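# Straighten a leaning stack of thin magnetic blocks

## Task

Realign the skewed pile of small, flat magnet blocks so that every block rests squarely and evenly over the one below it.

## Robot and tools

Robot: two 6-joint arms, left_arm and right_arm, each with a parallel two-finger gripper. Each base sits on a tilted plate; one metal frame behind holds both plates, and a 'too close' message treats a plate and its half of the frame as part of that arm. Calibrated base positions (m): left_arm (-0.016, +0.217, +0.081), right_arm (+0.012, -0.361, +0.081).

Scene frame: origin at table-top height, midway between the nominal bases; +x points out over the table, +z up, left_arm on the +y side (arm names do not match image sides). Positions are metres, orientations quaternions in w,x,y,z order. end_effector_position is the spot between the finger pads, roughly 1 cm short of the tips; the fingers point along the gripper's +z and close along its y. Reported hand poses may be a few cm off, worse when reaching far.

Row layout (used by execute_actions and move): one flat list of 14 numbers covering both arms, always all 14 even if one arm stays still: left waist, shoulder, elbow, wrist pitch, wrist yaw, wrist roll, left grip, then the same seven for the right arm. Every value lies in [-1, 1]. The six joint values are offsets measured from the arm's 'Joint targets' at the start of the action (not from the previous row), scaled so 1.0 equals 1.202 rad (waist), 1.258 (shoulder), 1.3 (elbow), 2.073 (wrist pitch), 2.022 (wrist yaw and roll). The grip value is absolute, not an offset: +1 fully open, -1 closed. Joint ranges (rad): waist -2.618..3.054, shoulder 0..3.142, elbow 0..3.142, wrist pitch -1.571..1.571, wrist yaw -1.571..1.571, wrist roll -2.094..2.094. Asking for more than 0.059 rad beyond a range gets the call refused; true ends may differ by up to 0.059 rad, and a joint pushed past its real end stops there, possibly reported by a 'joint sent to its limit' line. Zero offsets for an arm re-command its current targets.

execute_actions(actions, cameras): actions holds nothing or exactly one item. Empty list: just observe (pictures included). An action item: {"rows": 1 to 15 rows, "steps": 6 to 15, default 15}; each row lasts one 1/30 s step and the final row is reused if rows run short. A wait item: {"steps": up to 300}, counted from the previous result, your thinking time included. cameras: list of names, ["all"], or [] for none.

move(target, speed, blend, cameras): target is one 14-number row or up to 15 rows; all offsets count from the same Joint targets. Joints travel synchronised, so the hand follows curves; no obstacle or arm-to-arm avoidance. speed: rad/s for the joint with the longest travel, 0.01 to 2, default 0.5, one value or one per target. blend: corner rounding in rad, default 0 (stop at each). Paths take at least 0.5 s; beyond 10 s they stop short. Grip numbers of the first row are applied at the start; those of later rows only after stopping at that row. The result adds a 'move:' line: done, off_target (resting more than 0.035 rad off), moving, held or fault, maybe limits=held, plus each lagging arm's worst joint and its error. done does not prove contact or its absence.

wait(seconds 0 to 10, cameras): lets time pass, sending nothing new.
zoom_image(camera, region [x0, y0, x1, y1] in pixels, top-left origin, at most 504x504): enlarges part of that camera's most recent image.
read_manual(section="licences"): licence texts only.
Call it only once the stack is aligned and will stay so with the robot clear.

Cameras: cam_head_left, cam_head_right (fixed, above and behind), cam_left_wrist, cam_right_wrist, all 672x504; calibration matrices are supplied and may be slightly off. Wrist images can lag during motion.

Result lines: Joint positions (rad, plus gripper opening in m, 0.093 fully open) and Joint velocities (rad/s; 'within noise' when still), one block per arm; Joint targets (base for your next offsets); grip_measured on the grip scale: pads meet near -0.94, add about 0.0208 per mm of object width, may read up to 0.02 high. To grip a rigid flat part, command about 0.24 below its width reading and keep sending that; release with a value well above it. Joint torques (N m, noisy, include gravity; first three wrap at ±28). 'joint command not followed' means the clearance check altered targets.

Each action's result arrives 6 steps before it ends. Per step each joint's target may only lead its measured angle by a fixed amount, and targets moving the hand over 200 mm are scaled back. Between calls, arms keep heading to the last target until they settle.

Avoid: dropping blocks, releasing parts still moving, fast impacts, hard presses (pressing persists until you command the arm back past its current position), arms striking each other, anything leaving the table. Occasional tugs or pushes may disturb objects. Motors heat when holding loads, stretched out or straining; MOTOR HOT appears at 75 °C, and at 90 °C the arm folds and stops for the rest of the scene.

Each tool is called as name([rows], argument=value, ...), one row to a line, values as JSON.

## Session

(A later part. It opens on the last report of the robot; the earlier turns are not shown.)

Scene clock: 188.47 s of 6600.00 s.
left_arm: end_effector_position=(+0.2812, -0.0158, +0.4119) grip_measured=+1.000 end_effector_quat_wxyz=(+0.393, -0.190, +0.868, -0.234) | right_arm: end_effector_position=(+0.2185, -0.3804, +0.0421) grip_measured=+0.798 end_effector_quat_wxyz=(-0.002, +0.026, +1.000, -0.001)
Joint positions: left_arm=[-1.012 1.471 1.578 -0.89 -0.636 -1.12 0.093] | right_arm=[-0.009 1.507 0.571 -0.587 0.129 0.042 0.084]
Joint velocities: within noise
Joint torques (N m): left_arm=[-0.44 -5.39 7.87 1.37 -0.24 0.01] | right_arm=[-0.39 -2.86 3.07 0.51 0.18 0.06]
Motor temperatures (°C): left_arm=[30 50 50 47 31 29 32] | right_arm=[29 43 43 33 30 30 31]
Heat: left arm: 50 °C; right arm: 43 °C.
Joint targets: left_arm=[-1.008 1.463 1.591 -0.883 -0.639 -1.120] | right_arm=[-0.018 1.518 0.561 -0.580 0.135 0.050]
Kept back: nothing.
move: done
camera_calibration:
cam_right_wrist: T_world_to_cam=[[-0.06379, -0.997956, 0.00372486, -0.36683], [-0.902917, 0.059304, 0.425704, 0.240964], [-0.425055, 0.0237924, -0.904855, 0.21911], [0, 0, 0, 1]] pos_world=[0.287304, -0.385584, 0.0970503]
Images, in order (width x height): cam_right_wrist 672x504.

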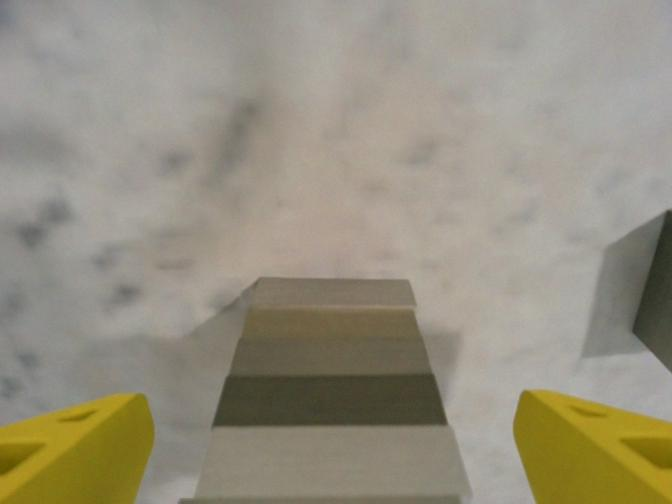

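execute_actions([
  {"rows":[[0,0,0,0,0,0,1,0,0,0,0,0,0,0.76],[0,0,0,0,0,0,1,0,0,0,0,0,0,0.72],[0,0,0,0,0,0,1,0,0,0,0,0,0,0.68],[0,0,0,0,0,0,1,0,0,0,0,0,0,0.64],[0,0,0,0,0,0,1,0,0,0,0,0,0,0.6],[0,0,0,0,0,0,1,0,0,0,0,0,0,0.56],[0,0,0,0,0,0,1,0,0,0,0,0,0,0.52],[0,0,0,0,0,0,1,0,0,0,0,0,0,0.48],[0,0,0,0,0,0,1,0,0,0,0,0,0,0.44],[0,0,0,0,0,0,1,0,0,0,0,0,0,0.4],[0,0,0,0,0,0,1,0,0,0,0,0,0,0.36],[0,0,0,0,0,0,1,0,0,0,0,0,0,0.32],[0,0,0,0,0,0,1,0,0,0,0,0,0,0.28],[0,0,0,0,0,0,1,0,0,0,0,0,0,0.24],[0,0,0,0,0,0,1,0,0,0,0,0,0,0.2]],"steps":15},
], cameras=[])

execute_actions([
  {"rows":[[0,0,0,0,0,0,1,0,0,0,0,0,0,0.18],[0,0,0,0,0,0,1,0,0,0,0,0,0,0.16],[0,0,0,0,0,0,1,0,0,0,0,0,0,0.14],[0,0,0,0,0,0,1,0,0,0,0,0,0,0.12],[0,0,0,0,0,0,1,0,0,0,0,0,0,0.1],[0,0,0,0,0,0,1,0,0,0,0,0,0,0.09],[0,0,0,0,0,0,1,0,0,0,0,0,0,0.08],[0,0,0,0,0,0,1,0,0,0,0,0,0,0.07],[0,0,0,0,0,0,1,0,0,0,0,0,0,0.06],[0,0,0,0,0,0,1,0,0,0,0,0,0,0.05],[0,0,0,0,0,0,1,0,0,0,0,0,0,0.04],[0,0,0,0,0,0,1,0,0,0,0,0,0,0.03],[0,0,0,0,0,0,1,0,0,0,0,0,0,0.02],[0,0,0,0,0,0,1,0,0,0,0,0,0,0.01],[0,0,0,0,0,0,1,0,0,0,0,0,0,0.0]],"steps":15},
], cameras=["cam_right_wrist"])

execute_actions([
  {"rows":[[0,0,0,0,0,0,1,0,0,0,0,0,0,-0.01],[0,0,0,0,0,0,1,0,0,0,0,0,0,-0.02],[0,0,0,0,0,0,1,0,0,0,0,0,0,-0.03],[0,0,0,0,0,0,1,0,0,0,0,0,0,-0.04],[0,0,0,0,0,0,1,0,0,0,0,0,0,-0.05],[0,0,0,0,0,0,1,0,0,0,0,0,0,-0.06],[0,0,0,0,0,0,1,0,0,0,0,0,0,-0.07],[0,0,0,0,0,0,1,0,0,0,0,0,0,-0.08],[0,0,0,0,0,0,1,0,0,0,0,0,0,-0.09],[0,0,0,0,0,0,1,0,0,0,0,0,0,-0.1],[0,0,0,0,0,0,1,0,0,0,0,0,0,-0.11],[0,0,0,0,0,0,1,0,0,0,0,0,0,-0.12],[0,0,0,0,0,0,1,0,0,0,0,0,0,-0.13],[0,0,0,0,0,0,1,0,0,0,0,0,0,-0.14],[0,0,0,0,0,0,1,0,0,0,0,0,0,-0.15]],"steps":15},
], cameras=[])

execute_actions([
  {"rows":[[0,0,0,0,0,0,1,0,0,0,0,0,0,-0.16],[0,0,0,0,0,0,1,0,0,0,0,0,0,-0.17],[0,0,0,0,0,0,1,0,0,0,0,0,0,-0.18],[0,0,0,0,0,0,1,0,0,0,0,0,0,-0.19],[0,0,0,0,0,0,1,0,0,0,0,0,0,-0.2],[0,0,0,0,0,0,1,0,0,0,0,0,0,-0.21],[0,0,0,0,0,0,1,0,0,0,0,0,0,-0.22],[0,0,0,0,0,0,1,0,0,0,0,0,0,-0.23],[0,0,0,0,0,0,1,0,0,0,0,0,0,-0.24],[0,0,0,0,0,0,1,0,0,0,0,0,0,-0.25],[0,0,0,0,0,0,1,0,0,0,0,0,0,-0.26],[0,0,0,0,0,0,1,0,0,0,0,0,0,-0.27],[0,0,0,0,0,0,1,0,0,0,0,0,0,-0.28],[0,0,0,0,0,0,1,0,0,0,0,0,0,-0.29],[0,0,0,0,0,0,1,0,0,0,0,0,0,-0.3]],"steps":15},
], cameras=[])

execute_actions(actions=[], cameras=["cam_right_wrist", "cam_head_left", "cam_head_right"])

Scene clock: 190.20 s of 6600.00 s.
left_arm: end_effector_position=(+0.2812, -0.0158, +0.4119) grip_measured=+1.000 end_effector_quat_wxyz=(+0.393, -0.190, +0.868, -0.234) | right_arm: end_effector_position=(+0.2187, -0.3805, +0.0421) grip_measured=+0.463 end_effector_quat_wxyz=(-0.001, +0.027, +1.000, -0.001)
Joint positions: left_arm=[-1.012 1.471 1.578 -0.89 -0.636 -1.12 0.093] | right_arm=[-0.009 1.507 0.571 -0.586 0.129 0.043 0.067]
Joint velocities: left_arm=[within noise] | right_arm=[0.002 -0.012 0.002 0.022 -0.037 -0.037 -0.047]
Joint torques (N m): left_arm=[-0.38 -5.56 7.82 1.39 -0.23 0] | right_arm=[-0.38 -2.8 2.99 0.53 0.19 0.02]
Motor temperatures (°C): left_arm=[30 50 50 47 31 29 32] | right_arm=[29 43 43 33 30 30 31]
Heat: left arm: 50 °C; right arm: 43 °C.
Joint targets: left_arm=[-1.008 1.463 1.591 -0.883 -0.639 -1.120] | right_arm=[-0.018 1.518 0.561 -0.580 0.135 0.050]
Steps of this call (1-43: nothing new was sent; 44-52: this action's first 9). Readings (joint positions of left_arm | right_arm):
44: [-1.012 1.471 1.578 -0.890 -0.636 -1.120] | [-0.009 1.507 0.571 -0.586 0.129 0.043]
45: [-1.012 1.471 1.578 -0.890 -0.636 -1.120] | [-0.009 1.507 0.571 -0.586 0.129 0.043]
47: [-1.012 1.471 1.578 -0.890 -0.636 -1.120] | [-0.009 1.507 0.571 -0.586 0.129 0.043]
51: [-1.012 1.471 1.578 -0.890 -0.636 -1.120] | [-0.009 1.507 0.571 -0.586 0.129 0.043]
52: the state above
No camera images: "cameras" was empty.

Scene clock: 190.70 s of 6600.00 s.
left_arm: end_effector_position=(+0.2812, -0.0158, +0.4119) grip_measured=+1.000 end_effector_quat_wxyz=(+0.393, -0.190, +0.868, -0.234) | right_arm: end_effector_position=(+0.2187, -0.3805, +0.0421) grip_measured=+0.068 end_effector_quat_wxyz=(-0.001, +0.027, +1.000, -0.001)
Joint positions: left_arm=[-1.012 1.471 1.578 -0.89 -0.636 -1.12 0.093] | right_arm=[-0.009 1.507 0.571 -0.586 0.129 0.043 0.048]
Joint velocities: left_arm=[within noise] | right_arm=[-0.002 0.007 -0.017 -0.037 -0.081 -0.007 -0.013]
Joint torques (N m): left_arm=[-0.39 -5.46 7.99 1.4 -0.27 0] | right_arm=[-0.28 -2.89 3.14 0.52 0.2 0.03]
Motor temperatures (°C): left_arm=[30 50 50 47 31 29 32] | right_arm=[29 43 43 33 30 30 31]
Heat: left arm: 50 °C; right arm: 43 °C.
Joint targets: left_arm=[-1.008 1.463 1.591 -0.883 -0.639 -1.120] | right_arm=[-0.018 1.518 0.561 -0.580 0.135 0.050]
Steps of this call (1-6: your previous action's last 6; 7-15: this action's first 9). Readings (joint positions of left_arm | right_arm):
7: [-1.012 1.471 1.578 -0.890 -0.636 -1.120] | [-0.009 1.507 0.571 -0.586 0.129 0.043]
8: [-1.012 1.471 1.578 -0.890 -0.636 -1.120] | [-0.009 1.507 0.571 -0.586 0.129 0.043]
10: [-1.012 1.471 1.578 -0.890 -0.636 -1.120] | [-0.009 1.507 0.571 -0.586 0.129 0.043]
14: [-1.012 1.471 1.578 -0.890 -0.636 -1.120] | [-0.009 1.507 0.571 -0.586 0.129 0.043]
15: the state above
camera_calibration:
cam_right_wrist: T_world_to_cam=[[-0.0642703, -0.997926, 0.0036858, -0.366702], [-0.903211, 0.0597401, 0.42502, 0.241389], [-0.424358, 0.0239871, -0.905177, 0.219123], [0, 0, 0, 1]] pos_world=[0.287444, -0.385618, 0.0971019]
Images, in order (width x height): cam_right_wrist 672x504.

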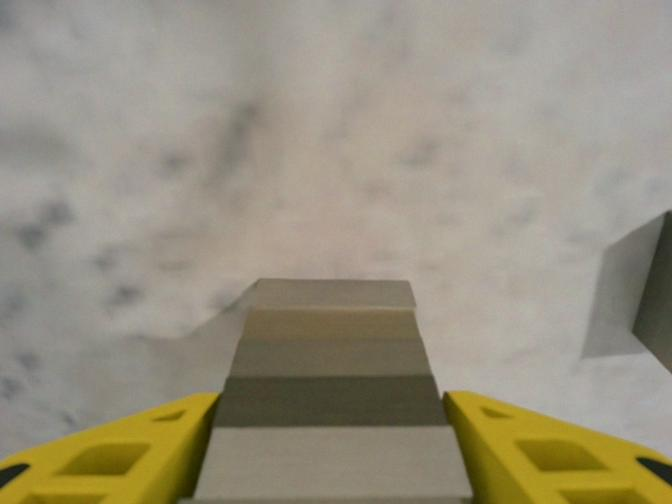

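Scene clock: 191.20 s of 6600.00 s.
left_arm: end_effector_position=(+0.2812, -0.0158, +0.4119) grip_measured=+1.000 end_effector_quat_wxyz=(+0.393, -0.190, +0.868, -0.234) | right_arm: end_effector_position=(+0.2188, -0.3803, +0.0421) grip_measured=-0.081 end_effector_quat_wxyz=(-0.001, +0.027, +1.000, +0.000)
Joint positions: left_arm=[-1.012 1.471 1.578 -0.89 -0.636 -1.12 0.093] | right_arm=[-0.009 1.507 0.571 -0.585 0.128 0.043 0.041]
Joint velocities: left_arm=[within noise] | right_arm=[-0.012 -0.002 -0.002 -0.081 -0.051 0.007 -0.009]
Joint torques (N m): left_arm=[-0.35 -5.49 7.94 1.39 -0.25 0.01] | right_arm=[-0.1 -2.91 3.23 0.52 0.21 0.06]
Motor temperatures (°C): left_arm=[30 50 50 47 31 29 32] | right_arm=[29 43 43 33 30 30 31]
Heat: left arm: 50 °C; right arm: 43 °C.
Joint targets: left_arm=[-1.008 1.463 1.591 -0.883 -0.639 -1.120] | right_arm=[-0.018 1.518 0.561 -0.580 0.135 0.050]
Steps of this call (1-6: your previous action's last 6; 7-15: this action's first 9). Readings (joint positions of left_arm | right_arm):
7: [-1.012 1.471 1.578 -0.890 -0.636 -1.120] | [-0.009 1.507 0.571 -0.585 0.129 0.043]
8: [-1.012 1.471 1.578 -0.890 -0.636 -1.120] | [-0.009 1.507 0.571 -0.585 0.129 0.043]
10: [-1.012 1.471 1.578 -0.890 -0.636 -1.120] | [-0.009 1.507 0.571 -0.585 0.129 0.043]
14: [-1.012 1.471 1.578 -0.890 -0.636 -1.120] | [-0.009 1.507 0.571 -0.585 0.128 0.043]
15: the state above
No camera images: "cameras" was empty.

Scene clock: 191.70 s of 6600.00 s.
left_arm: end_effector_position=(+0.2812, -0.0158, +0.4119) grip_measured=+1.000 end_effector_quat_wxyz=(+0.393, -0.190, +0.868, -0.234) | right_arm: end_effector_position=(+0.2189, -0.3803, +0.0421) grip_measured=-0.167 end_effector_quat_wxyz=(-0.001, +0.027, +1.000, +0.000)
Joint positions: left_arm=[-1.012 1.471 1.578 -0.89 -0.636 -1.12 0.093] | right_arm=[-0.009 1.507 0.571 -0.585 0.128 0.043 0.037]
Joint velocities: left_arm=[within noise] | right_arm=[-0.002 -0.002 -0.002 0.037 0.007 0.066 -0.004]
Joint torques (N m): left_arm=[-0.38 -5.52 7.91 1.38 -0.23 0.02] | right_arm=[-0.18 -2.93 3.04 0.48 0.21 0.01]
Motor temperatures (°C): left_arm=[30 50 50 47 31 29 32] | right_arm=[29 42 43 33 30 30 31]
Heat: left arm: 50 °C; right arm: 43 °C.
Joint targets: left_arm=[-1.008 1.463 1.591 -0.883 -0.639 -1.120] | right_arm=[-0.018 1.518 0.561 -0.580 0.135 0.050]
Steps of this call (1-6: your previous action's last 6; 7-15: this action's first 9). Readings (joint positions of left_arm | right_arm):
7: [-1.012 1.471 1.578 -0.890 -0.636 -1.120] | [-0.009 1.507 0.571 -0.585 0.128 0.043]
8: [-1.012 1.471 1.578 -0.890 -0.636 -1.120] | [-0.009 1.507 0.571 -0.585 0.128 0.043]
10: [-1.012 1.471 1.578 -0.890 -0.636 -1.120] | [-0.009 1.507 0.571 -0.585 0.128 0.043]
14: [-1.012 1.471 1.578 -0.890 -0.636 -1.120] | [-0.009 1.507 0.571 -0.585 0.128 0.043]
15: the state above
No camera images: "cameras" was empty.

Scene clock: 191.90 s of 6600.00 s.
left_arm: end_effector_position=(+0.2812, -0.0158, +0.4119) grip_measured=+1.000 end_effector_quat_wxyz=(+0.393, -0.190, +0.868, -0.234) | right_arm: end_effector_position=(+0.2189, -0.3803, +0.0421) grip_measured=-0.181 end_effector_quat_wxyz=(-0.001, +0.027, +1.000, +0.000)
Joint positions: left_arm=[-1.012 1.471 1.578 -0.89 -0.636 -1.12 0.093] | right_arm=[-0.009 1.507 0.571 -0.585 0.128 0.043 0.037]
Joint velocities: within noise
Joint torques (N m): left_arm=[-0.44 -5.39 7.88 1.39 -0.25 0] | right_arm=[-0.32 -2.88 3.02 0.5 0.2 0.04]
Motor temperatures (°C): left_arm=[30 50 50 47 31 29 32] | right_arm=[29 42 43 33 30 30 31]
Heat: left arm: 50 °C; right arm: 43 °C.
Joint targets: left_arm=[-1.008 1.463 1.591 -0.883 -0.639 -1.120] | right_arm=[-0.018 1.518 0.561 -0.580 0.135 0.050]
Steps of this call (1-6: your previous action's last 6). Readings (joint positions of left_arm | right_arm):
1: [-1.012 1.471 1.578 -0.890 -0.636 -1.120] | [-0.009 1.507 0.571 -0.585 0.128 0.043]
2: [-1.012 1.471 1.578 -0.890 -0.636 -1.120] | [-0.009 1.507 0.571 -0.585 0.128 0.043]
4: [-1.012 1.471 1.578 -0.890 -0.636 -1.120] | [-0.009 1.507 0.571 -0.585 0.128 0.043]
6: the state above
camera_calibration:
cam_right_wrist: T_world_to_cam=[[-0.0643717, -0.997923, 0.00250275, -0.366427], [-0.903531, 0.0593472, 0.424393, 0.241493], [-0.42366, 0.0250576, -0.905475, 0.219464], [0, 0, 0, 1]] pos_world=[0.287587, -0.385497, 0.0971484]
Images, in order (width x height): cam_head_left 672x504, cam_head_right 672x504, cam_right_wrist 672x504.

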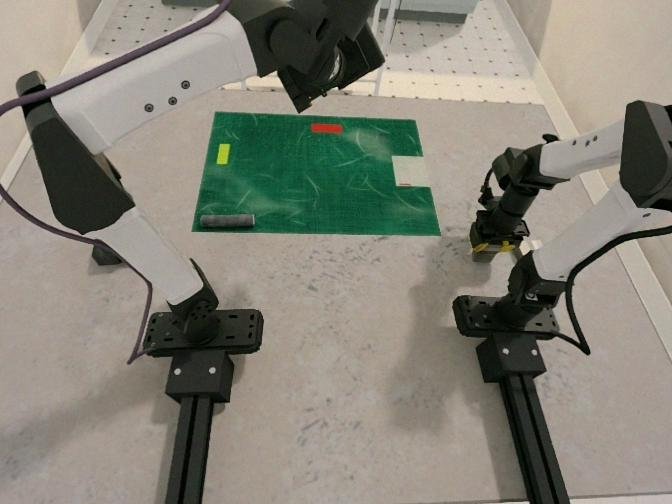

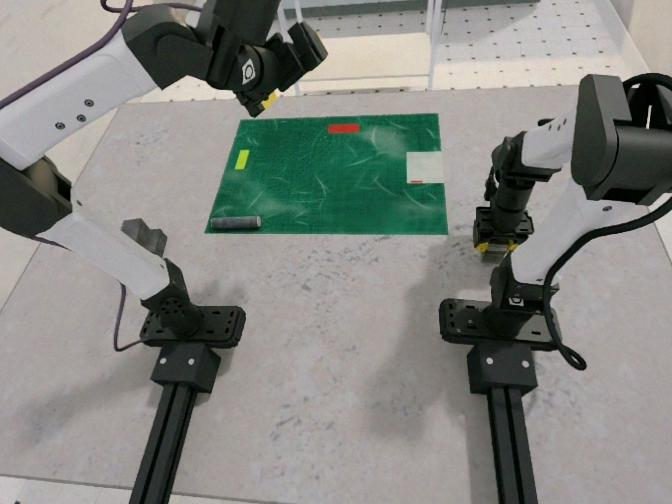

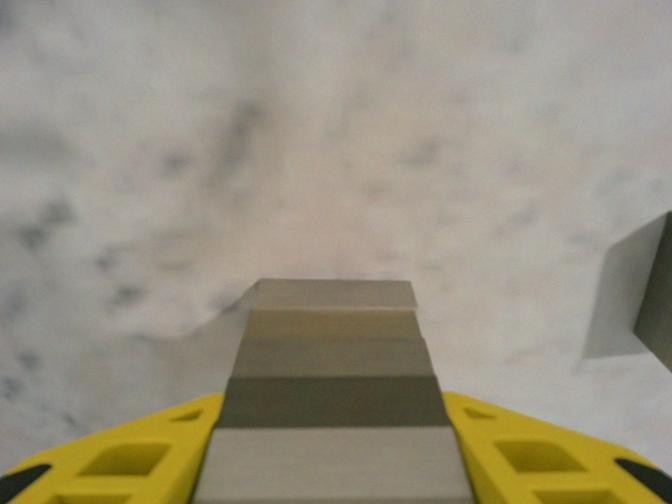

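move([
  [0,0,0,0,0,0,1,0,0,0,0,0,0,-0.05],
  [0,0,0,0,0,0,1,0,0,0,0,0,0,0.8],
  [0,0,0,0,0,0,1,0.0541,-0.1455,0.1569,-0.1823,-0.001,0,0.8],
  [0,0,0,0,0,0,1,0.0541,-0.1455,0.1569,-0.1823,-0.001,-0.7898,0.8],
], speed=[0.3,0.3,0.35,0.8])

zoom_image(camera="cam_right_wrist", region=[260, 180, 440, 400])

zoom_image(camera="cam_head_left", region=[460, 220, 520, 270])

zoom_image(camera="cam_head_right", region=[470, 220, 520, 270])

Scene clock: 197.90 s of 6600.00 s.
left_arm: end_effector_position=(+0.2812, -0.0158, +0.4119) grip_measured=+1.000 end_effector_quat_wxyz=(+0.393, -0.190, +0.868, -0.234) | right_arm: end_effector_position=(+0.2210, -0.3789, +0.1081) grip_measured=+0.798 end_effector_quat_wxyz=(+0.002, +0.709, -0.705, -0.003)
Joint positions: left_arm=[-1.012 1.471 1.578 -0.89 -0.636 -1.12 0.093] | right_arm=[0.038 1.35 0.743 -0.926 0.128 -1.538 0.084]
Joint velocities: within noise
Joint torques (N m): left_arm=[-0.35 -5.39 7.9 1.4 -0.23 0] | right_arm=[1.43 -4.41 6.49 -0.03 0.07 -0.11]
Motor temperatures (°C): left_arm=[30 50 50 47 31 29 32] | right_arm=[29 42 43 33 30 30 30]
Heat: left arm: 50 °C; right arm: 43 °C.
Joint targets: left_arm=[-1.008 1.463 1.591 -0.883 -0.639 -1.120] | right_arm=[0.047 1.335 0.765 -0.958 0.133 -1.547]
Kept back: nothing.
move: done
camera_calibration:
cam_left_wrist: T_world_to_cam=[[0.150136, -0.795344, 0.587271, -0.300006], [-0.869712, -0.388732, -0.304119, 0.405864], [0.470171, -0.465098, -0.750082, 0.253048], [0, 0, 0, 1]] pos_world=[0.27905, 0.0368571, 0.489423]
cam_right_wrist: T_world_to_cam=[[0.999971, -0.00605114, -0.00465883, -0.223758], [-0.00352467, -0.906882, 0.42137, -0.349321], [-0.00677478, -0.421342, -0.906877, 0.0190161], [0, 0, 0, 1]] pos_world=[0.222649, -0.310135, 0.163396]

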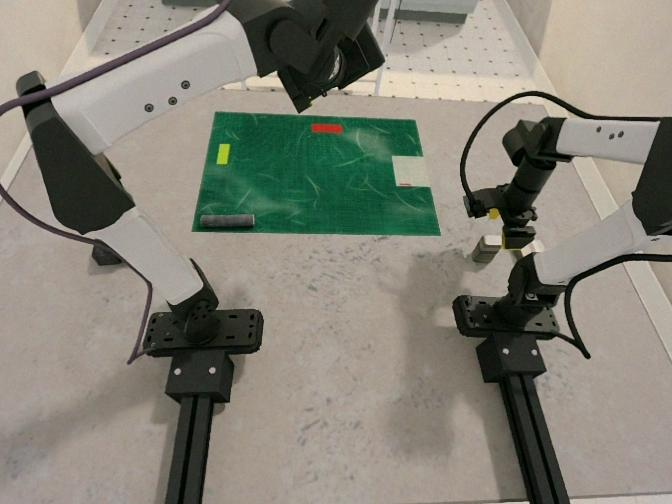

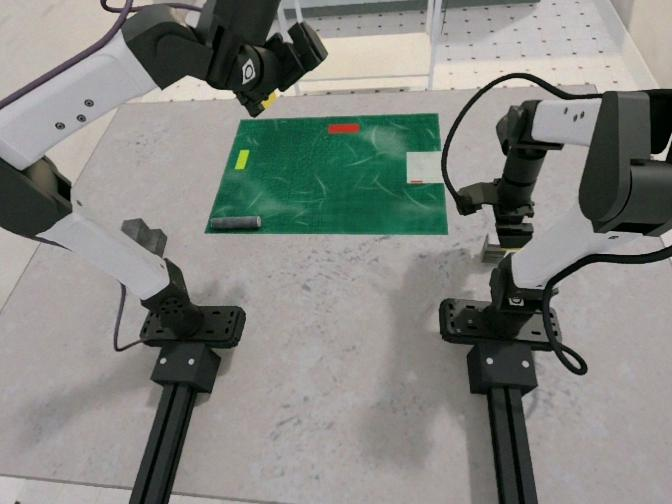

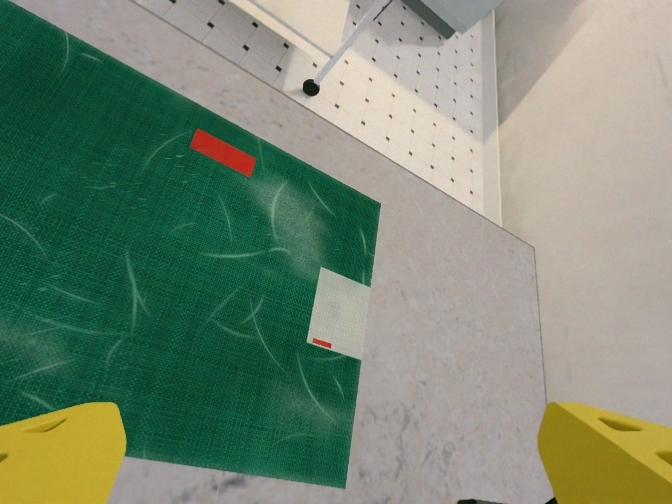

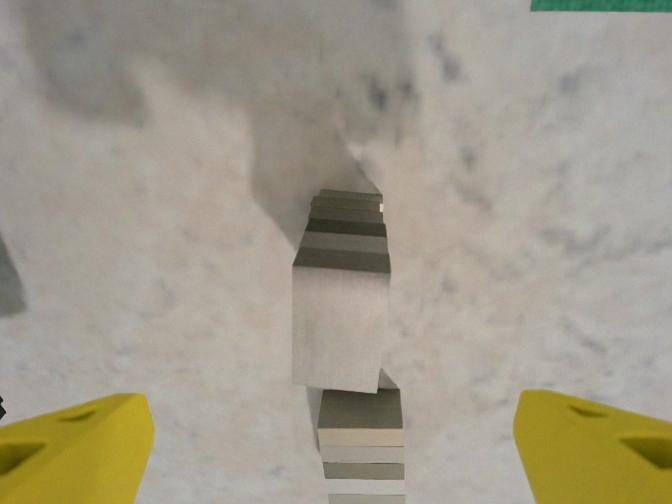

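Scaled by 2.291 from the camera's 672x504 image, which has a finer 960x720 frame.

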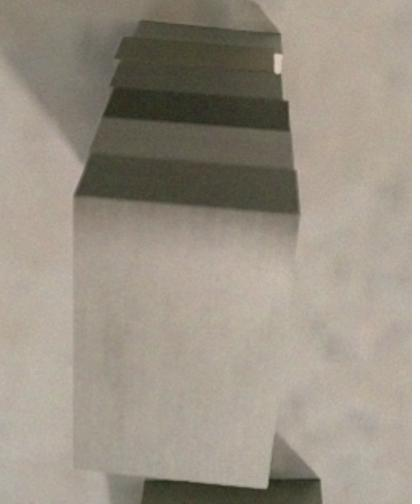

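Scaled by 8.400 from the camera's 672x504 image, which has a finer 960x720 frame.

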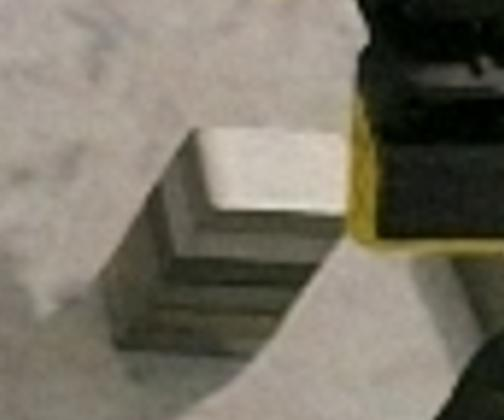

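Scaled by 10.080 from the camera's 672x504 image, which has a finer 960x720 frame.

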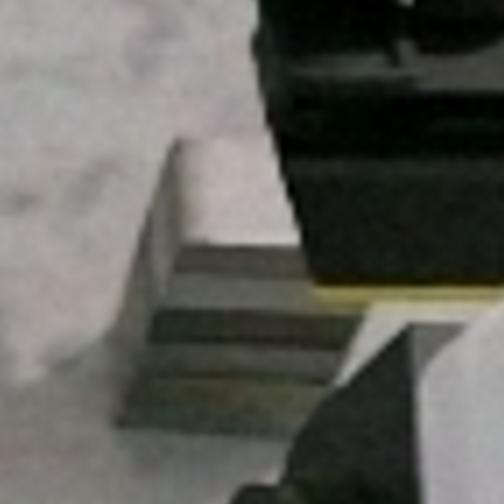

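zoom_image(camera="cam_right_wrist", region=[290, 182, 400, 277])

Scaled by 4.582 from the camera's 672x504 image, which has a finer 960x720 frame.

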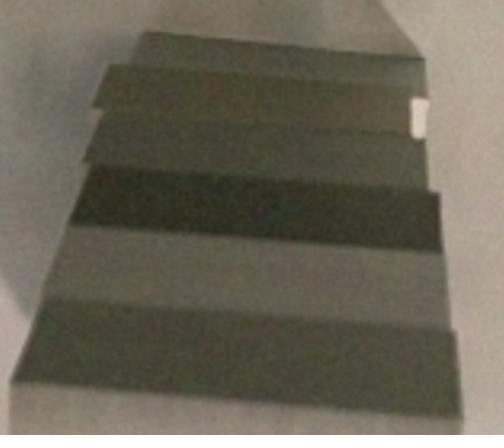

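move([
  [0,0,0,0,0,0,1,-0.0541,0.1455,-0.1569,0.1823,0.001,0,0.8],
  [0,0,0,0,0,0,1,-0.0632,0.2059,-0.1838,0.2344,0.001,0,0.8],
], speed=[0.35,0.15], blend=[0.03,0], cameras=["cam_right_wrist"])

Scene clock: 201.57 s of 6600.00 s.
left_arm: end_effector_position=(+0.2812, -0.0158, +0.4119) grip_measured=+1.000 end_effector_quat_wxyz=(+0.393, -0.190, +0.868, -0.234) | right_arm: end_effector_position=(+0.2179, -0.3800, +0.0223) grip_measured=+0.798 end_effector_quat_wxyz=(+0.002, +0.688, -0.726, -0.002)
Joint positions: left_arm=[-1.012 1.471 1.578 -0.89 -0.636 -1.12 0.093] | right_arm=[-0.02 1.582 0.537 -0.479 0.128 -1.539 0.084]
Joint velocities: within noise
Joint torques (N m): left_arm=[-0.46 -5.39 7.84 1.39 -0.24 -0.02] | right_arm=[-0.25 -2.93 2.63 0.45 0.11 -0.06]
Motor temperatures (°C): left_arm=[30 50 50 47 31 29 32] | right_arm=[29 42 43 33 29 30 30]
Heat: left arm: 50 °C; right arm: 43 °C.
Joint targets: left_arm=[-1.008 1.463 1.591 -0.883 -0.639 -1.120] | right_arm=[-0.029 1.594 0.526 -0.472 0.135 -1.547]
Kept back: nothing.
move: done
camera_calibration:
cam_right_wrist: T_world_to_cam=[[0.997934, -0.0641467, -0.0036779, -0.24265], [-0.0565426, -0.903941, 0.423904, -0.301616], [-0.0305166, -0.42282, -0.9057, -0.0547562], [0, 0, 0, 1]] pos_world=[0.223424, -0.31136, 0.0773711]
Images, in order (width x height): cam_right_wrist 672x504.

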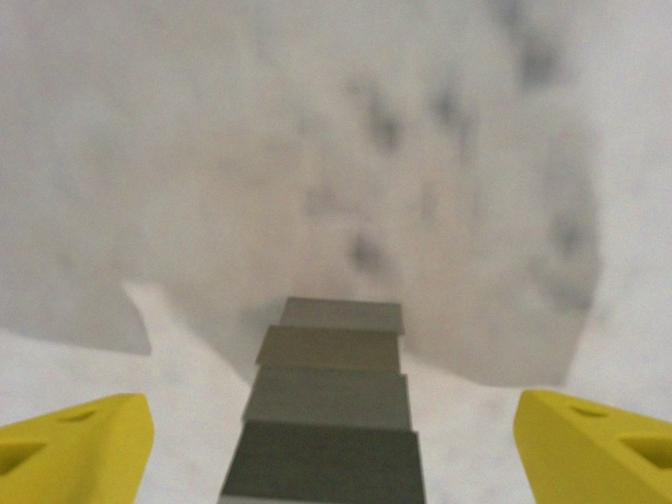

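execute_actions([
  {"rows":[[0,0,0,0,0,0,1,0,0,0,0.0007,0,0,0.76],[0,0,0,0,0,0,1,0,0,0,0.0015,0,0,0.72],[0,0,0,0,0,0,1,0,0,0,0.0015,0,0,0.68],[0,0,0,0,0,0,1,0,0,0,0.0015,0,0,0.64],[0,0,0,0,0,0,1,0,0,0,0.0015,0,0,0.6],[0,0,0,0,0,0,1,0,0,0,0.0015,0,0,0.56],[0,0,0,0,0,0,1,0,0,0,0.0015,0,0,0.52],[0,0,0,0,0,0,1,0,0,0,0.0015,0,0,0.48],[0,0,0,0,0,0,1,0,0,0,0.0015,0,0,0.44],[0,0,0,0,0,0,1,0,0,0,0.0015,0,0,0.4],[0,0,0,0,0,0,1,0,0,0,0.0015,0,0,0.36],[0,0,0,0,0,0,1,0,0,0,0.0015,0,0,0.32],[0,0,0,0,0,0,1,0,0,0,0.0015,0,0,0.28],[0,0,0,0,0,0,1,0,0,0,0.0015,0,0,0.24],[0,0,0,0,0,0,1,0,0,0,0.0015,0,0,0.2]],"steps":15},
], cameras=[])

execute_actions([
  {"rows":[[0,0,0,0,0,0,1,0,0,0,0,0,0,0.16],[0,0,0,0,0,0,1,0,0,0,0,0,0,0.12],[0,0,0,0,0,0,1,0,0,0,0,0,0,0.08],[0,0,0,0,0,0,1,0,0,0,0,0,0,0.04],[0,0,0,0,0,0,1,0,0,0,0,0,0,0.0],[0,0,0,0,0,0,1,0,0,0,0,0,0,-0.03],[0,0,0,0,0,0,1,0,0,0,0,0,0,-0.06],[0,0,0,0,0,0,1,0,0,0,0,0,0,-0.09],[0,0,0,0,0,0,1,0,0,0,0,0,0,-0.12],[0,0,0,0,0,0,1,0,0,0,0,0,0,-0.14],[0,0,0,0,0,0,1,0,0,0,0,0,0,-0.16],[0,0,0,0,0,0,1,0,0,0,0,0,0,-0.18],[0,0,0,0,0,0,1,0,0,0,0,0,0,-0.2],[0,0,0,0,0,0,1,0,0,0,0,0,0,-0.21],[0,0,0,0,0,0,1,0,0,0,0,0,0,-0.22]],"steps":15},
], cameras=["cam_right_wrist"])

Scene clock: 203.20 s of 6600.00 s.
left_arm: end_effector_position=(+0.2812, -0.0158, +0.4119) grip_measured=+1.000 end_effector_quat_wxyz=(+0.393, -0.190, +0.868, -0.234) | right_arm: end_effector_position=(+0.2186, -0.3801, +0.0223) grip_measured=+0.465 end_effector_quat_wxyz=(+0.001, +0.688, -0.726, -0.001)
Joint positions: left_arm=[-1.012 1.471 1.578 -0.89 -0.636 -1.12 0.093] | right_arm=[-0.02 1.582 0.537 -0.476 0.128 -1.539 0.068]
Joint velocities: left_arm=[within noise] | right_arm=[-0.002 -0.007 0.012 -0.022 0.007 -0.007 -0.051]
Joint torques (N m): left_arm=[-0.47 -5.46 7.92 1.4 -0.25 0.01] | right_arm=[-0.31 -2.93 2.65 0.43 0.15 -0.1]
Motor temperatures (°C): left_arm=[30 50 50 47 31 29 32] | right_arm=[29 42 43 33 29 30 30]
Heat: left arm: 50 °C; right arm: 43 °C.
Joint targets: left_arm=[-1.008 1.463 1.591 -0.883 -0.639 -1.120] | right_arm=[-0.029 1.594 0.526 -0.469 0.135 -1.547]
Steps of this call (1-40: nothing new was sent; 41-49: this action's first 9). Readings (joint positions of left_arm | right_arm):
41: [-1.012 1.471 1.578 -0.890 -0.636 -1.120] | [-0.020 1.582 0.537 -0.478 0.128 -1.539]
42: [-1.012 1.471 1.578 -0.890 -0.636 -1.120] | [-0.020 1.582 0.537 -0.477 0.128 -1.539]
44: [-1.012 1.471 1.578 -0.890 -0.636 -1.120] | [-0.020 1.582 0.537 -0.477 0.128 -1.539]
48: [-1.012 1.471 1.578 -0.890 -0.636 -1.120] | [-0.020 1.582 0.537 -0.476 0.128 -1.539]
49: the state above
No camera images: "cameras" was empty.

Scene clock: 203.70 s of 6600.00 s.
left_arm: end_effector_position=(+0.2812, -0.0158, +0.4119) grip_measured=+1.000 end_effector_quat_wxyz=(+0.393, -0.190, +0.868, -0.234) | right_arm: end_effector_position=(+0.2188, -0.3801, +0.0223) grip_measured=-0.100 end_effector_quat_wxyz=(+0.001, +0.688, -0.726, -0.001)
Joint positions: left_arm=[-1.012 1.471 1.578 -0.89 -0.636 -1.12 0.093] | right_arm=[-0.02 1.582 0.537 -0.475 0.128 -1.539 0.04]
Joint velocities: left_arm=[within noise] | right_arm=[-0.017 -0.002 0.007 0.037 -0.007 0.051 -0.04]
Joint torques (N m): left_arm=[-0.32 -5.45 7.87 1.38 -0.26 0.01] | right_arm=[-0.36 -3.03 2.56 0.43 0.14 -0.1]
Motor temperatures (°C): left_arm=[30 50 50 47 31 29 32] | right_arm=[29 42 43 33 29 30 30]
Heat: left arm: 50 °C; right arm: 43 °C.
Joint targets: left_arm=[-1.008 1.463 1.591 -0.883 -0.639 -1.120] | right_arm=[-0.029 1.594 0.526 -0.469 0.135 -1.547]
Steps of this call (1-6: your previous action's last 6; 7-15: this action's first 9). Readings (joint positions of left_arm | right_arm):
7: [-1.012 1.471 1.578 -0.890 -0.636 -1.120] | [-0.020 1.582 0.537 -0.475 0.128 -1.539]
8: [-1.012 1.471 1.578 -0.890 -0.636 -1.120] | [-0.020 1.582 0.537 -0.475 0.128 -1.539]
10: [-1.012 1.471 1.578 -0.890 -0.636 -1.120] | [-0.020 1.582 0.537 -0.475 0.128 -1.539]
14: [-1.012 1.471 1.578 -0.890 -0.636 -1.120] | [-0.020 1.582 0.537 -0.475 0.128 -1.539]
15: the state above
camera_calibration:
cam_right_wrist: T_world_to_cam=[[0.997934, -0.064248, 0.000102494, -0.243692], [-0.0582375, -0.9039, 0.423761, -0.301191], [-0.0271332, -0.422892, -0.905774, -0.055506], [0, 0, 0, 1]] pos_world=[0.224142, -0.311376, 0.0773824]
Images, in order (width x height): cam_right_wrist 672x504.

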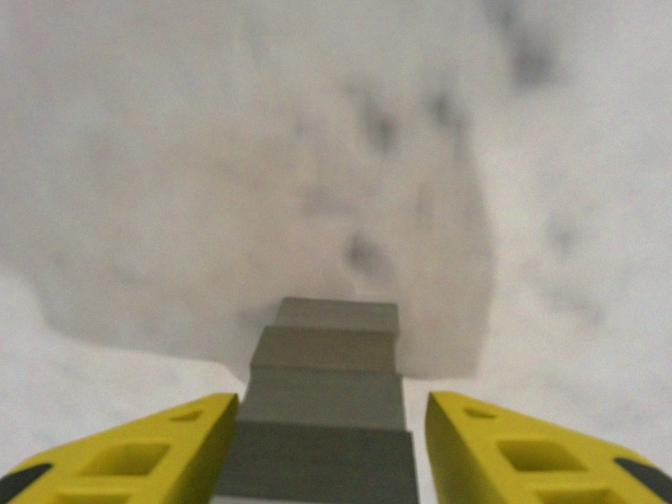

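execute_actions([
  {"rows":[[0,0,0,0,0,0,1,0,0,0,0,0,0,-0.23],[0,0,0,0,0,0,1,0,0,0,0,0,0,-0.24],[0,0,0,0,0,0,1,0,0,0,0,0,0,-0.25],[0,0,0,0,0,0,1,0,0,0,0,0,0,-0.26],[0,0,0,0,0,0,1,0,0,0,0,0,0,-0.27],[0,0,0,0,0,0,1,0,0,0,0,0,0,-0.28],[0,0,0,0,0,0,1,0,0,0,0,0,0,-0.29],[0,0,0,0,0,0,1,0,0,0,0,0,0,-0.3],[0,0,0,0,0,0,1,0,0,0,0,0,0,-0.31],[0,0,0,0,0,0,1,0,0,0,0,0,0,-0.32],[0,0,0,0,0,0,1,0,0,0,0,0,0,-0.33],[0,0,0,0,0,0,1,0,0,0,0,0,0,-0.34],[0,0,0,0,0,0,1,0,0,0,0,0,0,-0.35],[0,0,0,0,0,0,1,0,0,0,0,0,0,-0.36],[0,0,0,0,0,0,1,0,0,0,0,0,0,-0.37]],"steps":15},
], cameras=[])

execute_actions([
  {"rows":[[0,0,0,0,0,0,1,0,0,0,0,0,0,-0.38],[0,0,0,0,0,0,1,0,0,0,0,0,0,-0.39],[0,0,0,0,0,0,1,0,0,0,0,0,0,-0.4],[0,0,0,0,0,0,1,0,0,0,0,0,0,-0.41],[0,0,0,0,0,0,1,0,0,0,0,0,0,-0.42],[0,0,0,0,0,0,1,0,0,0,0,0,0,-0.43],[0,0,0,0,0,0,1,0,0,0,0,0,0,-0.44],[0,0,0,0,0,0,1,0,0,0,0,0,0,-0.45],[0,0,0,0,0,0,1,0,0,0,0,0,0,-0.46],[0,0,0,0,0,0,1,0,0,0,0,0,0,-0.47],[0,0,0,0,0,0,1,0,0,0,0,0,0,-0.48],[0,0,0,0,0,0,1,0,0,0,0,0,0,-0.5],[0,0,0,0,0,0,1,0,0,0,0,0,0,-0.52],[0,0,0,0,0,0,1,0,0,0,0,0,0,-0.54],[0,0,0,0,0,0,1,0,0,0,0,0,0,-0.56]],"steps":15},
], cameras=[])

execute_actions(actions=[], cameras=["cam_right_wrist"])

zoom_image(camera="cam_right_wrist", region=[220, 280, 440, 440])

Scene clock: 204.67 s of 6600.00 s.
left_arm: end_effector_position=(+0.2812, -0.0158, +0.4119) grip_measured=+1.000 end_effector_quat_wxyz=(+0.393, -0.190, +0.868, -0.234) | right_arm: end_effector_position=(+0.2188, -0.3801, +0.0223) grip_measured=-0.302 end_effector_quat_wxyz=(+0.001, +0.688, -0.726, -0.001)
Joint positions: left_arm=[-1.012 1.471 1.578 -0.89 -0.636 -1.12 0.093] | right_arm=[-0.02 1.582 0.537 -0.475 0.128 -1.539 0.031]
Joint velocities: left_arm=[within noise] | right_arm=[-0.017 -0.007 -0.022 0.051 0.095 -0.095 -0.014]
Joint torques (N m): left_arm=[-0.43 -5.41 7.92 1.38 -0.22 -0.01] | right_arm=[-0.28 -3.07 2.59 0.42 0.12 -0.07]
Motor temperatures (°C): left_arm=[30 50 50 47 31 29 32] | right_arm=[29 42 43 33 29 30 30]
Heat: left arm: 50 °C; right arm: 43 °C.
Joint targets: left_arm=[-1.008 1.463 1.591 -0.883 -0.639 -1.120] | right_arm=[-0.029 1.594 0.526 -0.469 0.135 -1.547]
Steps of this call (1-6: your previous action's last 6; 7-15: toward your last target; 16-20: nothing new was sent; 21-29: this action's first 9). Readings (joint positions of left_arm | right_arm):
21: [-1.012 1.471 1.578 -0.890 -0.636 -1.120] | [-0.020 1.582 0.537 -0.475 0.128 -1.539]
22: [-1.012 1.471 1.578 -0.890 -0.636 -1.120] | [-0.020 1.582 0.537 -0.475 0.128 -1.539]
24: [-1.012 1.471 1.578 -0.890 -0.636 -1.120] | [-0.020 1.582 0.537 -0.475 0.128 -1.539]
28: [-1.012 1.471 1.578 -0.890 -0.636 -1.120] | [-0.020 1.582 0.537 -0.475 0.128 -1.539]
29: the state above
No camera images: "cameras" was empty.

Scene clock: 205.17 s of 6600.00 s.
left_arm: end_effector_position=(+0.2812, -0.0158, +0.4119) grip_measured=+1.000 end_effector_quat_wxyz=(+0.393, -0.190, +0.868, -0.234) | right_arm: end_effector_position=(+0.2184, -0.3800, +0.0220) grip_measured=-0.436 end_effector_quat_wxyz=(+0.001, +0.688, -0.726, -0.001)
Joint positions: left_arm=[-1.012 1.471 1.578 -0.89 -0.636 -1.12 0.093] | right_arm=[-0.02 1.582 0.535 -0.473 0.128 -1.539 0.024]
Joint velocities: within noise
Joint torques (N m): left_arm=[-0.38 -5.35 7.98 1.38 -0.25 -0.01] | right_arm=[-0.25 -2.96 2.74 0.39 0.11 -0.12]
Motor temperatures (°C): left_arm=[30 50 50 47 31 29 32] | right_arm=[29 42 43 33 29 30 30]
Heat: left arm: 50 °C; right arm: 43 °C.
Joint targets: left_arm=[-1.008 1.463 1.591 -0.883 -0.639 -1.120] | right_arm=[-0.029 1.594 0.526 -0.469 0.135 -1.547]
Steps of this call (1-6: your previous action's last 6; 7-15: this action's first 9). Readings (joint positions of left_arm | right_arm):
7: [-1.012 1.471 1.578 -0.890 -0.636 -1.120] | [-0.020 1.582 0.535 -0.474 0.128 -1.539]
8: [-1.012 1.471 1.578 -0.890 -0.636 -1.120] | [-0.020 1.582 0.535 -0.473 0.128 -1.539]
10: [-1.012 1.471 1.578 -0.890 -0.636 -1.120] | [-0.020 1.582 0.535 -0.473 0.128 -1.539]
14: [-1.012 1.471 1.578 -0.890 -0.636 -1.120] | [-0.020 1.582 0.535 -0.473 0.128 -1.539]
15: the state above
No camera images: "cameras" was empty.

Scene clock: 205.37 s of 6600.00 s.
left_arm: end_effector_position=(+0.2812, -0.0158, +0.4119) grip_measured=+1.000 end_effector_quat_wxyz=(+0.393, -0.190, +0.868, -0.234) | right_arm: end_effector_position=(+0.2185, -0.3800, +0.0220) grip_measured=-0.463 end_effector_quat_wxyz=(+0.001, +0.688, -0.726, +0.000)
Joint positions: left_arm=[-1.012 1.471 1.578 -0.89 -0.636 -1.12 0.093] | right_arm=[-0.02 1.582 0.535 -0.472 0.128 -1.539 0.023]
Joint velocities: left_arm=[within noise] | right_arm=[-0.012 0.012 -0.022 0.022 0.007 0.066 -0.007]
Joint torques (N m): left_arm=[-0.42 -5.49 7.9 1.4 -0.24 0] | right_arm=[-0.17 -2.96 2.73 0.38 0.15 -0.1]
Motor temperatures (°C): left_arm=[30 50 50 47 31 29 32] | right_arm=[29 42 43 33 29 30 30]
Heat: left arm: 50 °C; right arm: 43 °C.
Joint targets: left_arm=[-1.008 1.463 1.591 -0.883 -0.639 -1.120] | right_arm=[-0.029 1.594 0.526 -0.469 0.135 -1.547]
Steps of this call (1-6: your previous action's last 6). Readings (joint positions of left_arm | right_arm):
1: [-1.012 1.471 1.578 -0.890 -0.636 -1.120] | [-0.020 1.582 0.535 -0.473 0.128 -1.539]
2: [-1.012 1.471 1.578 -0.890 -0.636 -1.120] | [-0.020 1.582 0.535 -0.473 0.128 -1.539]
4: [-1.012 1.471 1.578 -0.890 -0.636 -1.120] | [-0.020 1.582 0.535 -0.473 0.128 -1.539]
6: the state above
camera_calibration:
cam_right_wrist: T_world_to_cam=[[0.997931, -0.0642962, 0.000480568, -0.243444], [-0.0584414, -0.903893, 0.423747, -0.300986], [-0.0268109, -0.422898, -0.90578, -0.0558492], [0, 0, 0, 1]] pos_world=[0.223853, -0.31133, 0.0770719]
Images, in order (width x height): cam_right_wrist 672x504.

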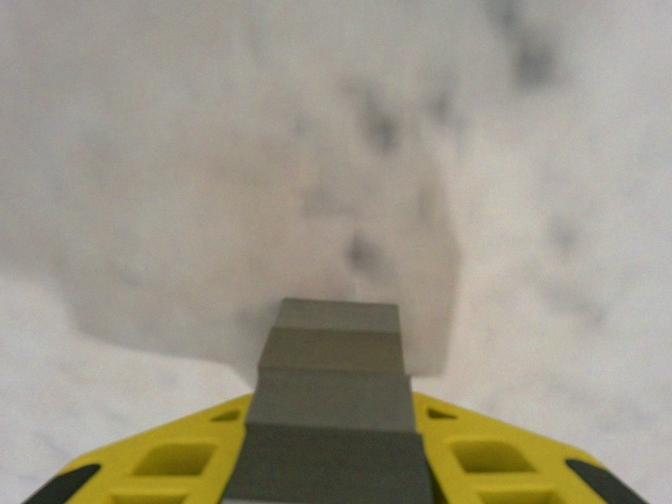

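Scaled by 2.291 from the camera's 672x504 image, which has a finer 960x720 frame.

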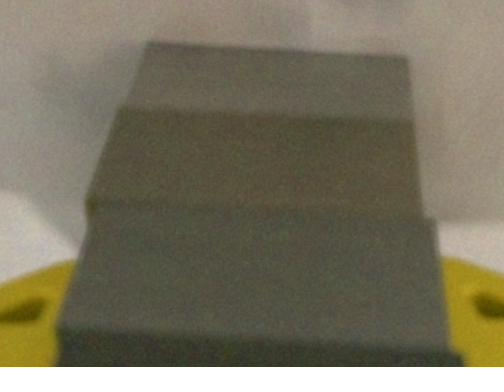

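move([
  [0,0,0,0,0,0,1,0,0,0,0,0,0,-0.3],
  [0,0,0,0,0,0,1,0,-0.0835,0.0485,-0.0719,0,0,-0.3],
], speed=0.15, cameras=["cam_right_wrist"])

zoom_image(camera="cam_right_wrist", region=[220, 240, 460, 504])

Scene clock: 207.83 s of 6600.00 s.
left_arm: end_effector_position=(+0.2812, -0.0158, +0.4119) grip_measured=+1.000 end_effector_quat_wxyz=(+0.393, -0.190, +0.868, -0.234) | right_arm: end_effector_position=(+0.2184, -0.3825, +0.0415) grip_measured=-0.302 end_effector_quat_wxyz=(+0.001, +0.688, -0.726, -0.001)
Joint positions: left_arm=[-1.012 1.471 1.578 -0.89 -0.636 -1.12 0.093] | right_arm=[-0.02 1.507 0.569 -0.583 0.128 -1.54 0.031]
Joint velocities: within noise
Joint torques (N m): left_arm=[-0.31 -5.46 7.8 1.38 -0.25 -0.01] | right_arm=[-0.27 -5.23 5.55 -0.07 0.12 -0.1]
Motor temperatures (°C): left_arm=[30 50 50 47 31 29 32] | right_arm=[29 42 43 33 29 30 30]
Heat: left arm: 50 °C; right arm: 43 °C.
Joint targets: left_arm=[-1.008 1.463 1.591 -0.883 -0.639 -1.120] | right_arm=[-0.029 1.489 0.589 -0.618 0.135 -1.547]
Kept back: nothing.
move: done
camera_calibration:
cam_right_wrist: T_world_to_cam=[[0.997958, -0.0638673, 0.000102177, -0.24333], [-0.0578925, -0.903922, 0.423761, -0.311668], [-0.0269721, -0.422901, -0.905774, -0.039154], [0, 0, 0, 1]] pos_world=[0.223734, -0.313823, 0.0966327]
Images, in order (width x height): cam_right_wrist 672x504.

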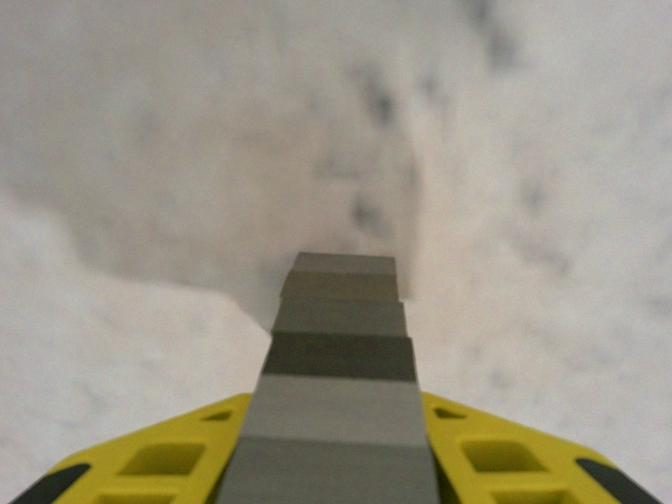

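Scaled by 1.909 from the camera's 672x504 image, which has a finer 960x720 frame.

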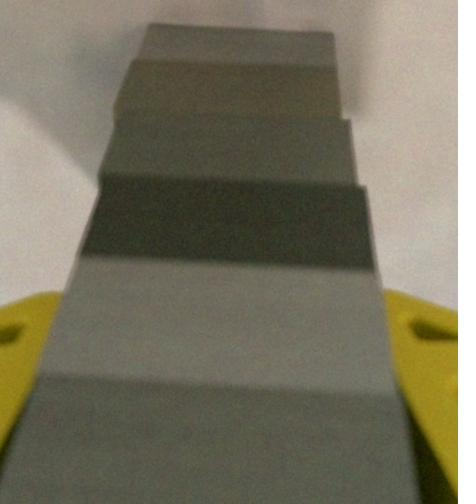

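execute_actions([
  {"rows":[[0,0,0,0,0,0,1,0,0,0,0,0,0,-0.31],[0,0,0,0,0,0,1,0,0,0,0,0,0,-0.32],[0,0,0,0,0,0,1,0,0,0,0,0,0,-0.33],[0,0,0,0,0,0,1,0,0,0,0,0,0,-0.34],[0,0,0,0,0,0,1,0,0,0,0,0,0,-0.35],[0,0,0,0,0,0,1,0,0,0,0,0,0,-0.36],[0,0,0,0,0,0,1,0,0,0,0,0,0,-0.37],[0,0,0,0,0,0,1,0,0,0,0,0,0,-0.38],[0,0,0,0,0,0,1,0,0,0,0,0,0,-0.39],[0,0,0,0,0,0,1,0,0,0,0,0,0,-0.4],[0,0,0,0,0,0,1,0,0,0,0,0,0,-0.41],[0,0,0,0,0,0,1,0,0,0,0,0,0,-0.42],[0,0,0,0,0,0,1,0,0,0,0,0,0,-0.43],[0,0,0,0,0,0,1,0,0,0,0,0,0,-0.44],[0,0,0,0,0,0,1,0,0,0,0,0,0,-0.45]],"steps":15},
], cameras=[])

execute_actions([
  {"rows":[[0,0,0,0,0,0,1,0,0,0,0,0,0,-0.46],[0,0,0,0,0,0,1,0,0,0,0,0,0,-0.47],[0,0,0,0,0,0,1,0,0,0,0,0,0,-0.48],[0,0,0,0,0,0,1,0,0,0,0,0,0,-0.49],[0,0,0,0,0,0,1,0,0,0,0,0,0,-0.5],[0,0,0,0,0,0,1,0,0,0,0,0,0,-0.51],[0,0,0,0,0,0,1,0,0,0,0,0,0,-0.52],[0,0,0,0,0,0,1,0,0,0,0,0,0,-0.53],[0,0,0,0,0,0,1,0,0,0,0,0,0,-0.54],[0,0,0,0,0,0,1,0,0,0,0,0,0,-0.55],[0,0,0,0,0,0,1,0,0,0,0,0,0,-0.56],[0,0,0,0,0,0,1,0,0,0,0,0,0,-0.57],[0,0,0,0,0,0,1,0,0,0,0,0,0,-0.58],[0,0,0,0,0,0,1,0,0,0,0,0,0,-0.59],[0,0,0,0,0,0,1,0,0,0,0,0,0,-0.6]],"steps":15},
], cameras=[])

execute_actions(actions=[], cameras=["cam_right_wrist"])

zoom_image(camera="cam_right_wrist", region=[220, 240, 460, 504])

Scene clock: 208.90 s of 6600.00 s.
left_arm: end_effector_position=(+0.2812, -0.0158, +0.4119) grip_measured=+1.000 end_effector_quat_wxyz=(+0.393, -0.190, +0.868, -0.234) | right_arm: end_effector_position=(+0.2183, -0.3825, +0.0415) grip_measured=-0.380 end_effector_quat_wxyz=(+0.001, +0.688, -0.726, -0.001)
Joint positions: left_arm=[-1.012 1.471 1.578 -0.89 -0.636 -1.12 0.093] | right_arm=[-0.02 1.507 0.569 -0.583 0.128 -1.54 0.027]
Joint velocities: left_arm=[within noise] | right_arm=[0.007 -0.012 -0.002 -0.051 0.007 -0.007 -0.012]
Joint torques (N m): left_arm=[-0.36 -5.52 7.94 1.37 -0.25 0] | right_arm=[-0.25 -5.34 5.48 -0.07 0.09 -0.11]
Motor temperatures (°C): left_arm=[30 50 50 47 31 28 32] | right_arm=[29 42 43 33 29 30 30]
Heat: left arm: 50 °C; right arm: 43 °C.
Joint targets: left_arm=[-1.008 1.463 1.591 -0.883 -0.639 -1.120] | right_arm=[-0.029 1.489 0.589 -0.618 0.135 -1.547]
Steps of this call (1-23: nothing new was sent; 24-32: this action's first 9). Readings (joint positions of left_arm | right_arm):
24: [-1.012 1.471 1.578 -0.890 -0.636 -1.120] | [-0.020 1.507 0.569 -0.583 0.128 -1.540]
25: [-1.012 1.471 1.578 -0.890 -0.636 -1.120] | [-0.020 1.507 0.569 -0.583 0.128 -1.540]
27: [-1.012 1.471 1.578 -0.890 -0.636 -1.120] | [-0.020 1.507 0.569 -0.583 0.128 -1.540]
31: [-1.012 1.471 1.578 -0.890 -0.636 -1.120] | [-0.020 1.507 0.569 -0.583 0.128 -1.540]
32: the state above
No camera images: "cameras" was empty.

Scene clock: 209.40 s of 6600.00 s.
left_arm: end_effector_position=(+0.2812, -0.0158, +0.4119) grip_measured=+1.000 end_effector_quat_wxyz=(+0.393, -0.190, +0.868, -0.234) | right_arm: end_effector_position=(+0.2183, -0.3825, +0.0415) grip_measured=-0.471 end_effector_quat_wxyz=(+0.001, +0.688, -0.726, -0.001)
Joint positions: left_arm=[-1.012 1.471 1.578 -0.89 -0.636 -1.12 0.093] | right_arm=[-0.02 1.507 0.569 -0.583 0.128 -1.54 0.023]
Joint velocities: left_arm=[within noise] | right_arm=[0.017 -0.022 -0.012 -0.022 -0.081 0.037 -0.005]
Joint torques (N m): left_arm=[-0.29 -5.38 7.95 1.4 -0.25 0.01] | right_arm=[-0.24 -5.3 5.52 -0.08 0.11 -0.11]
Motor temperatures (°C): left_arm=[30 50 50 47 31 28 32] | right_arm=[29 42 43 33 29 30 30]
Heat: left arm: 50 °C; right arm: 43 °C.
Joint targets: left_arm=[-1.008 1.463 1.591 -0.883 -0.639 -1.120] | right_arm=[-0.029 1.489 0.589 -0.618 0.135 -1.547]
Steps of this call (1-6: your previous action's last 6; 7-15: this action's first 9). Readings (joint positions of left_arm | right_arm):
7: [-1.012 1.471 1.578 -0.890 -0.636 -1.120] | [-0.020 1.507 0.569 -0.583 0.128 -1.540]
8: [-1.012 1.471 1.578 -0.890 -0.636 -1.120] | [-0.020 1.507 0.569 -0.583 0.128 -1.540]
10: [-1.012 1.471 1.578 -0.890 -0.636 -1.120] | [-0.020 1.507 0.569 -0.583 0.128 -1.540]
14: [-1.012 1.471 1.578 -0.890 -0.636 -1.120] | [-0.020 1.507 0.569 -0.583 0.128 -1.540]
15: the state above
No camera images: "cameras" was empty.

Scene clock: 209.60 s of 6600.00 s.
left_arm: end_effector_position=(+0.2812, -0.0158, +0.4119) grip_measured=+1.000 end_effector_quat_wxyz=(+0.393, -0.190, +0.868, -0.234) | right_arm: end_effector_position=(+0.2183, -0.3825, +0.0415) grip_measured=-0.488 end_effector_quat_wxyz=(+0.001, +0.688, -0.726, -0.001)
Joint positions: left_arm=[-1.012 1.471 1.578 -0.89 -0.636 -1.12 0.093] | right_arm=[-0.02 1.507 0.569 -0.583 0.128 -1.54 0.022]
Joint velocities: within noise
Joint torques (N m): left_arm=[-0.49 -5.46 7.83 1.38 -0.24 -0.01] | right_arm=[-0.17 -5.38 5.5 -0.08 0.11 -0.09]
Motor temperatures (°C): left_arm=[30 50 50 47 31 28 32] | right_arm=[29 42 43 33 29 30 30]
Heat: left arm: 50 °C; right arm: 43 °C.
Joint targets: left_arm=[-1.008 1.463 1.591 -0.883 -0.639 -1.120] | right_arm=[-0.029 1.489 0.589 -0.618 0.135 -1.547]
Steps of this call (1-6: your previous action's last 6). Readings (joint positions of left_arm | right_arm):
1: [-1.012 1.471 1.578 -0.890 -0.636 -1.120] | [-0.020 1.507 0.569 -0.583 0.128 -1.540]
2: [-1.012 1.471 1.578 -0.890 -0.636 -1.120] | [-0.020 1.507 0.569 -0.583 0.128 -1.540]
4: [-1.012 1.471 1.578 -0.890 -0.636 -1.120] | [-0.020 1.507 0.569 -0.583 0.128 -1.540]
6: the state above
camera_calibration:
cam_right_wrist: T_world_to_cam=[[0.997961, -0.0638191, -0.000275903, -0.243205], [-0.0576886, -0.903929, 0.423775, -0.311719], [-0.0272943, -0.422895, -0.905767, -0.039083], [0, 0, 0, 1]] pos_world=[0.22366, -0.313821, 0.0966315]
Images, in order (width x height): cam_right_wrist 672x504.

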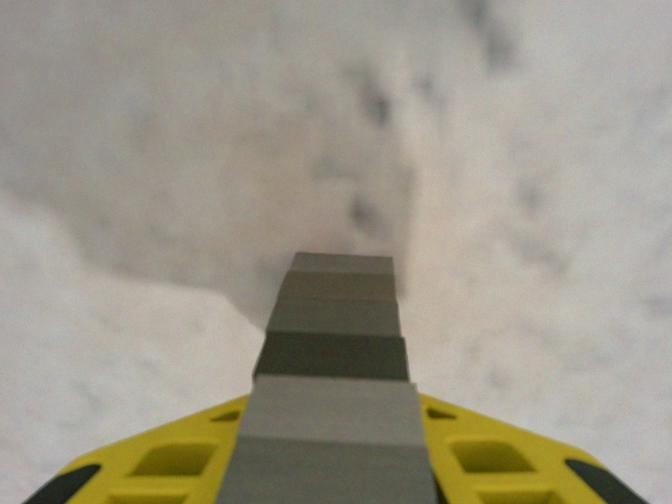

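Scaled by 1.909 from the camera's 672x504 image, which has a finer 960x720 frame.

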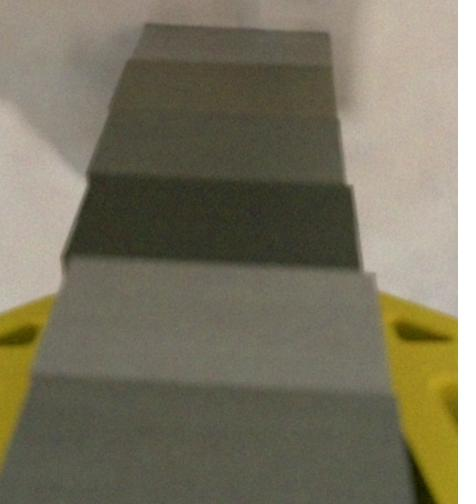

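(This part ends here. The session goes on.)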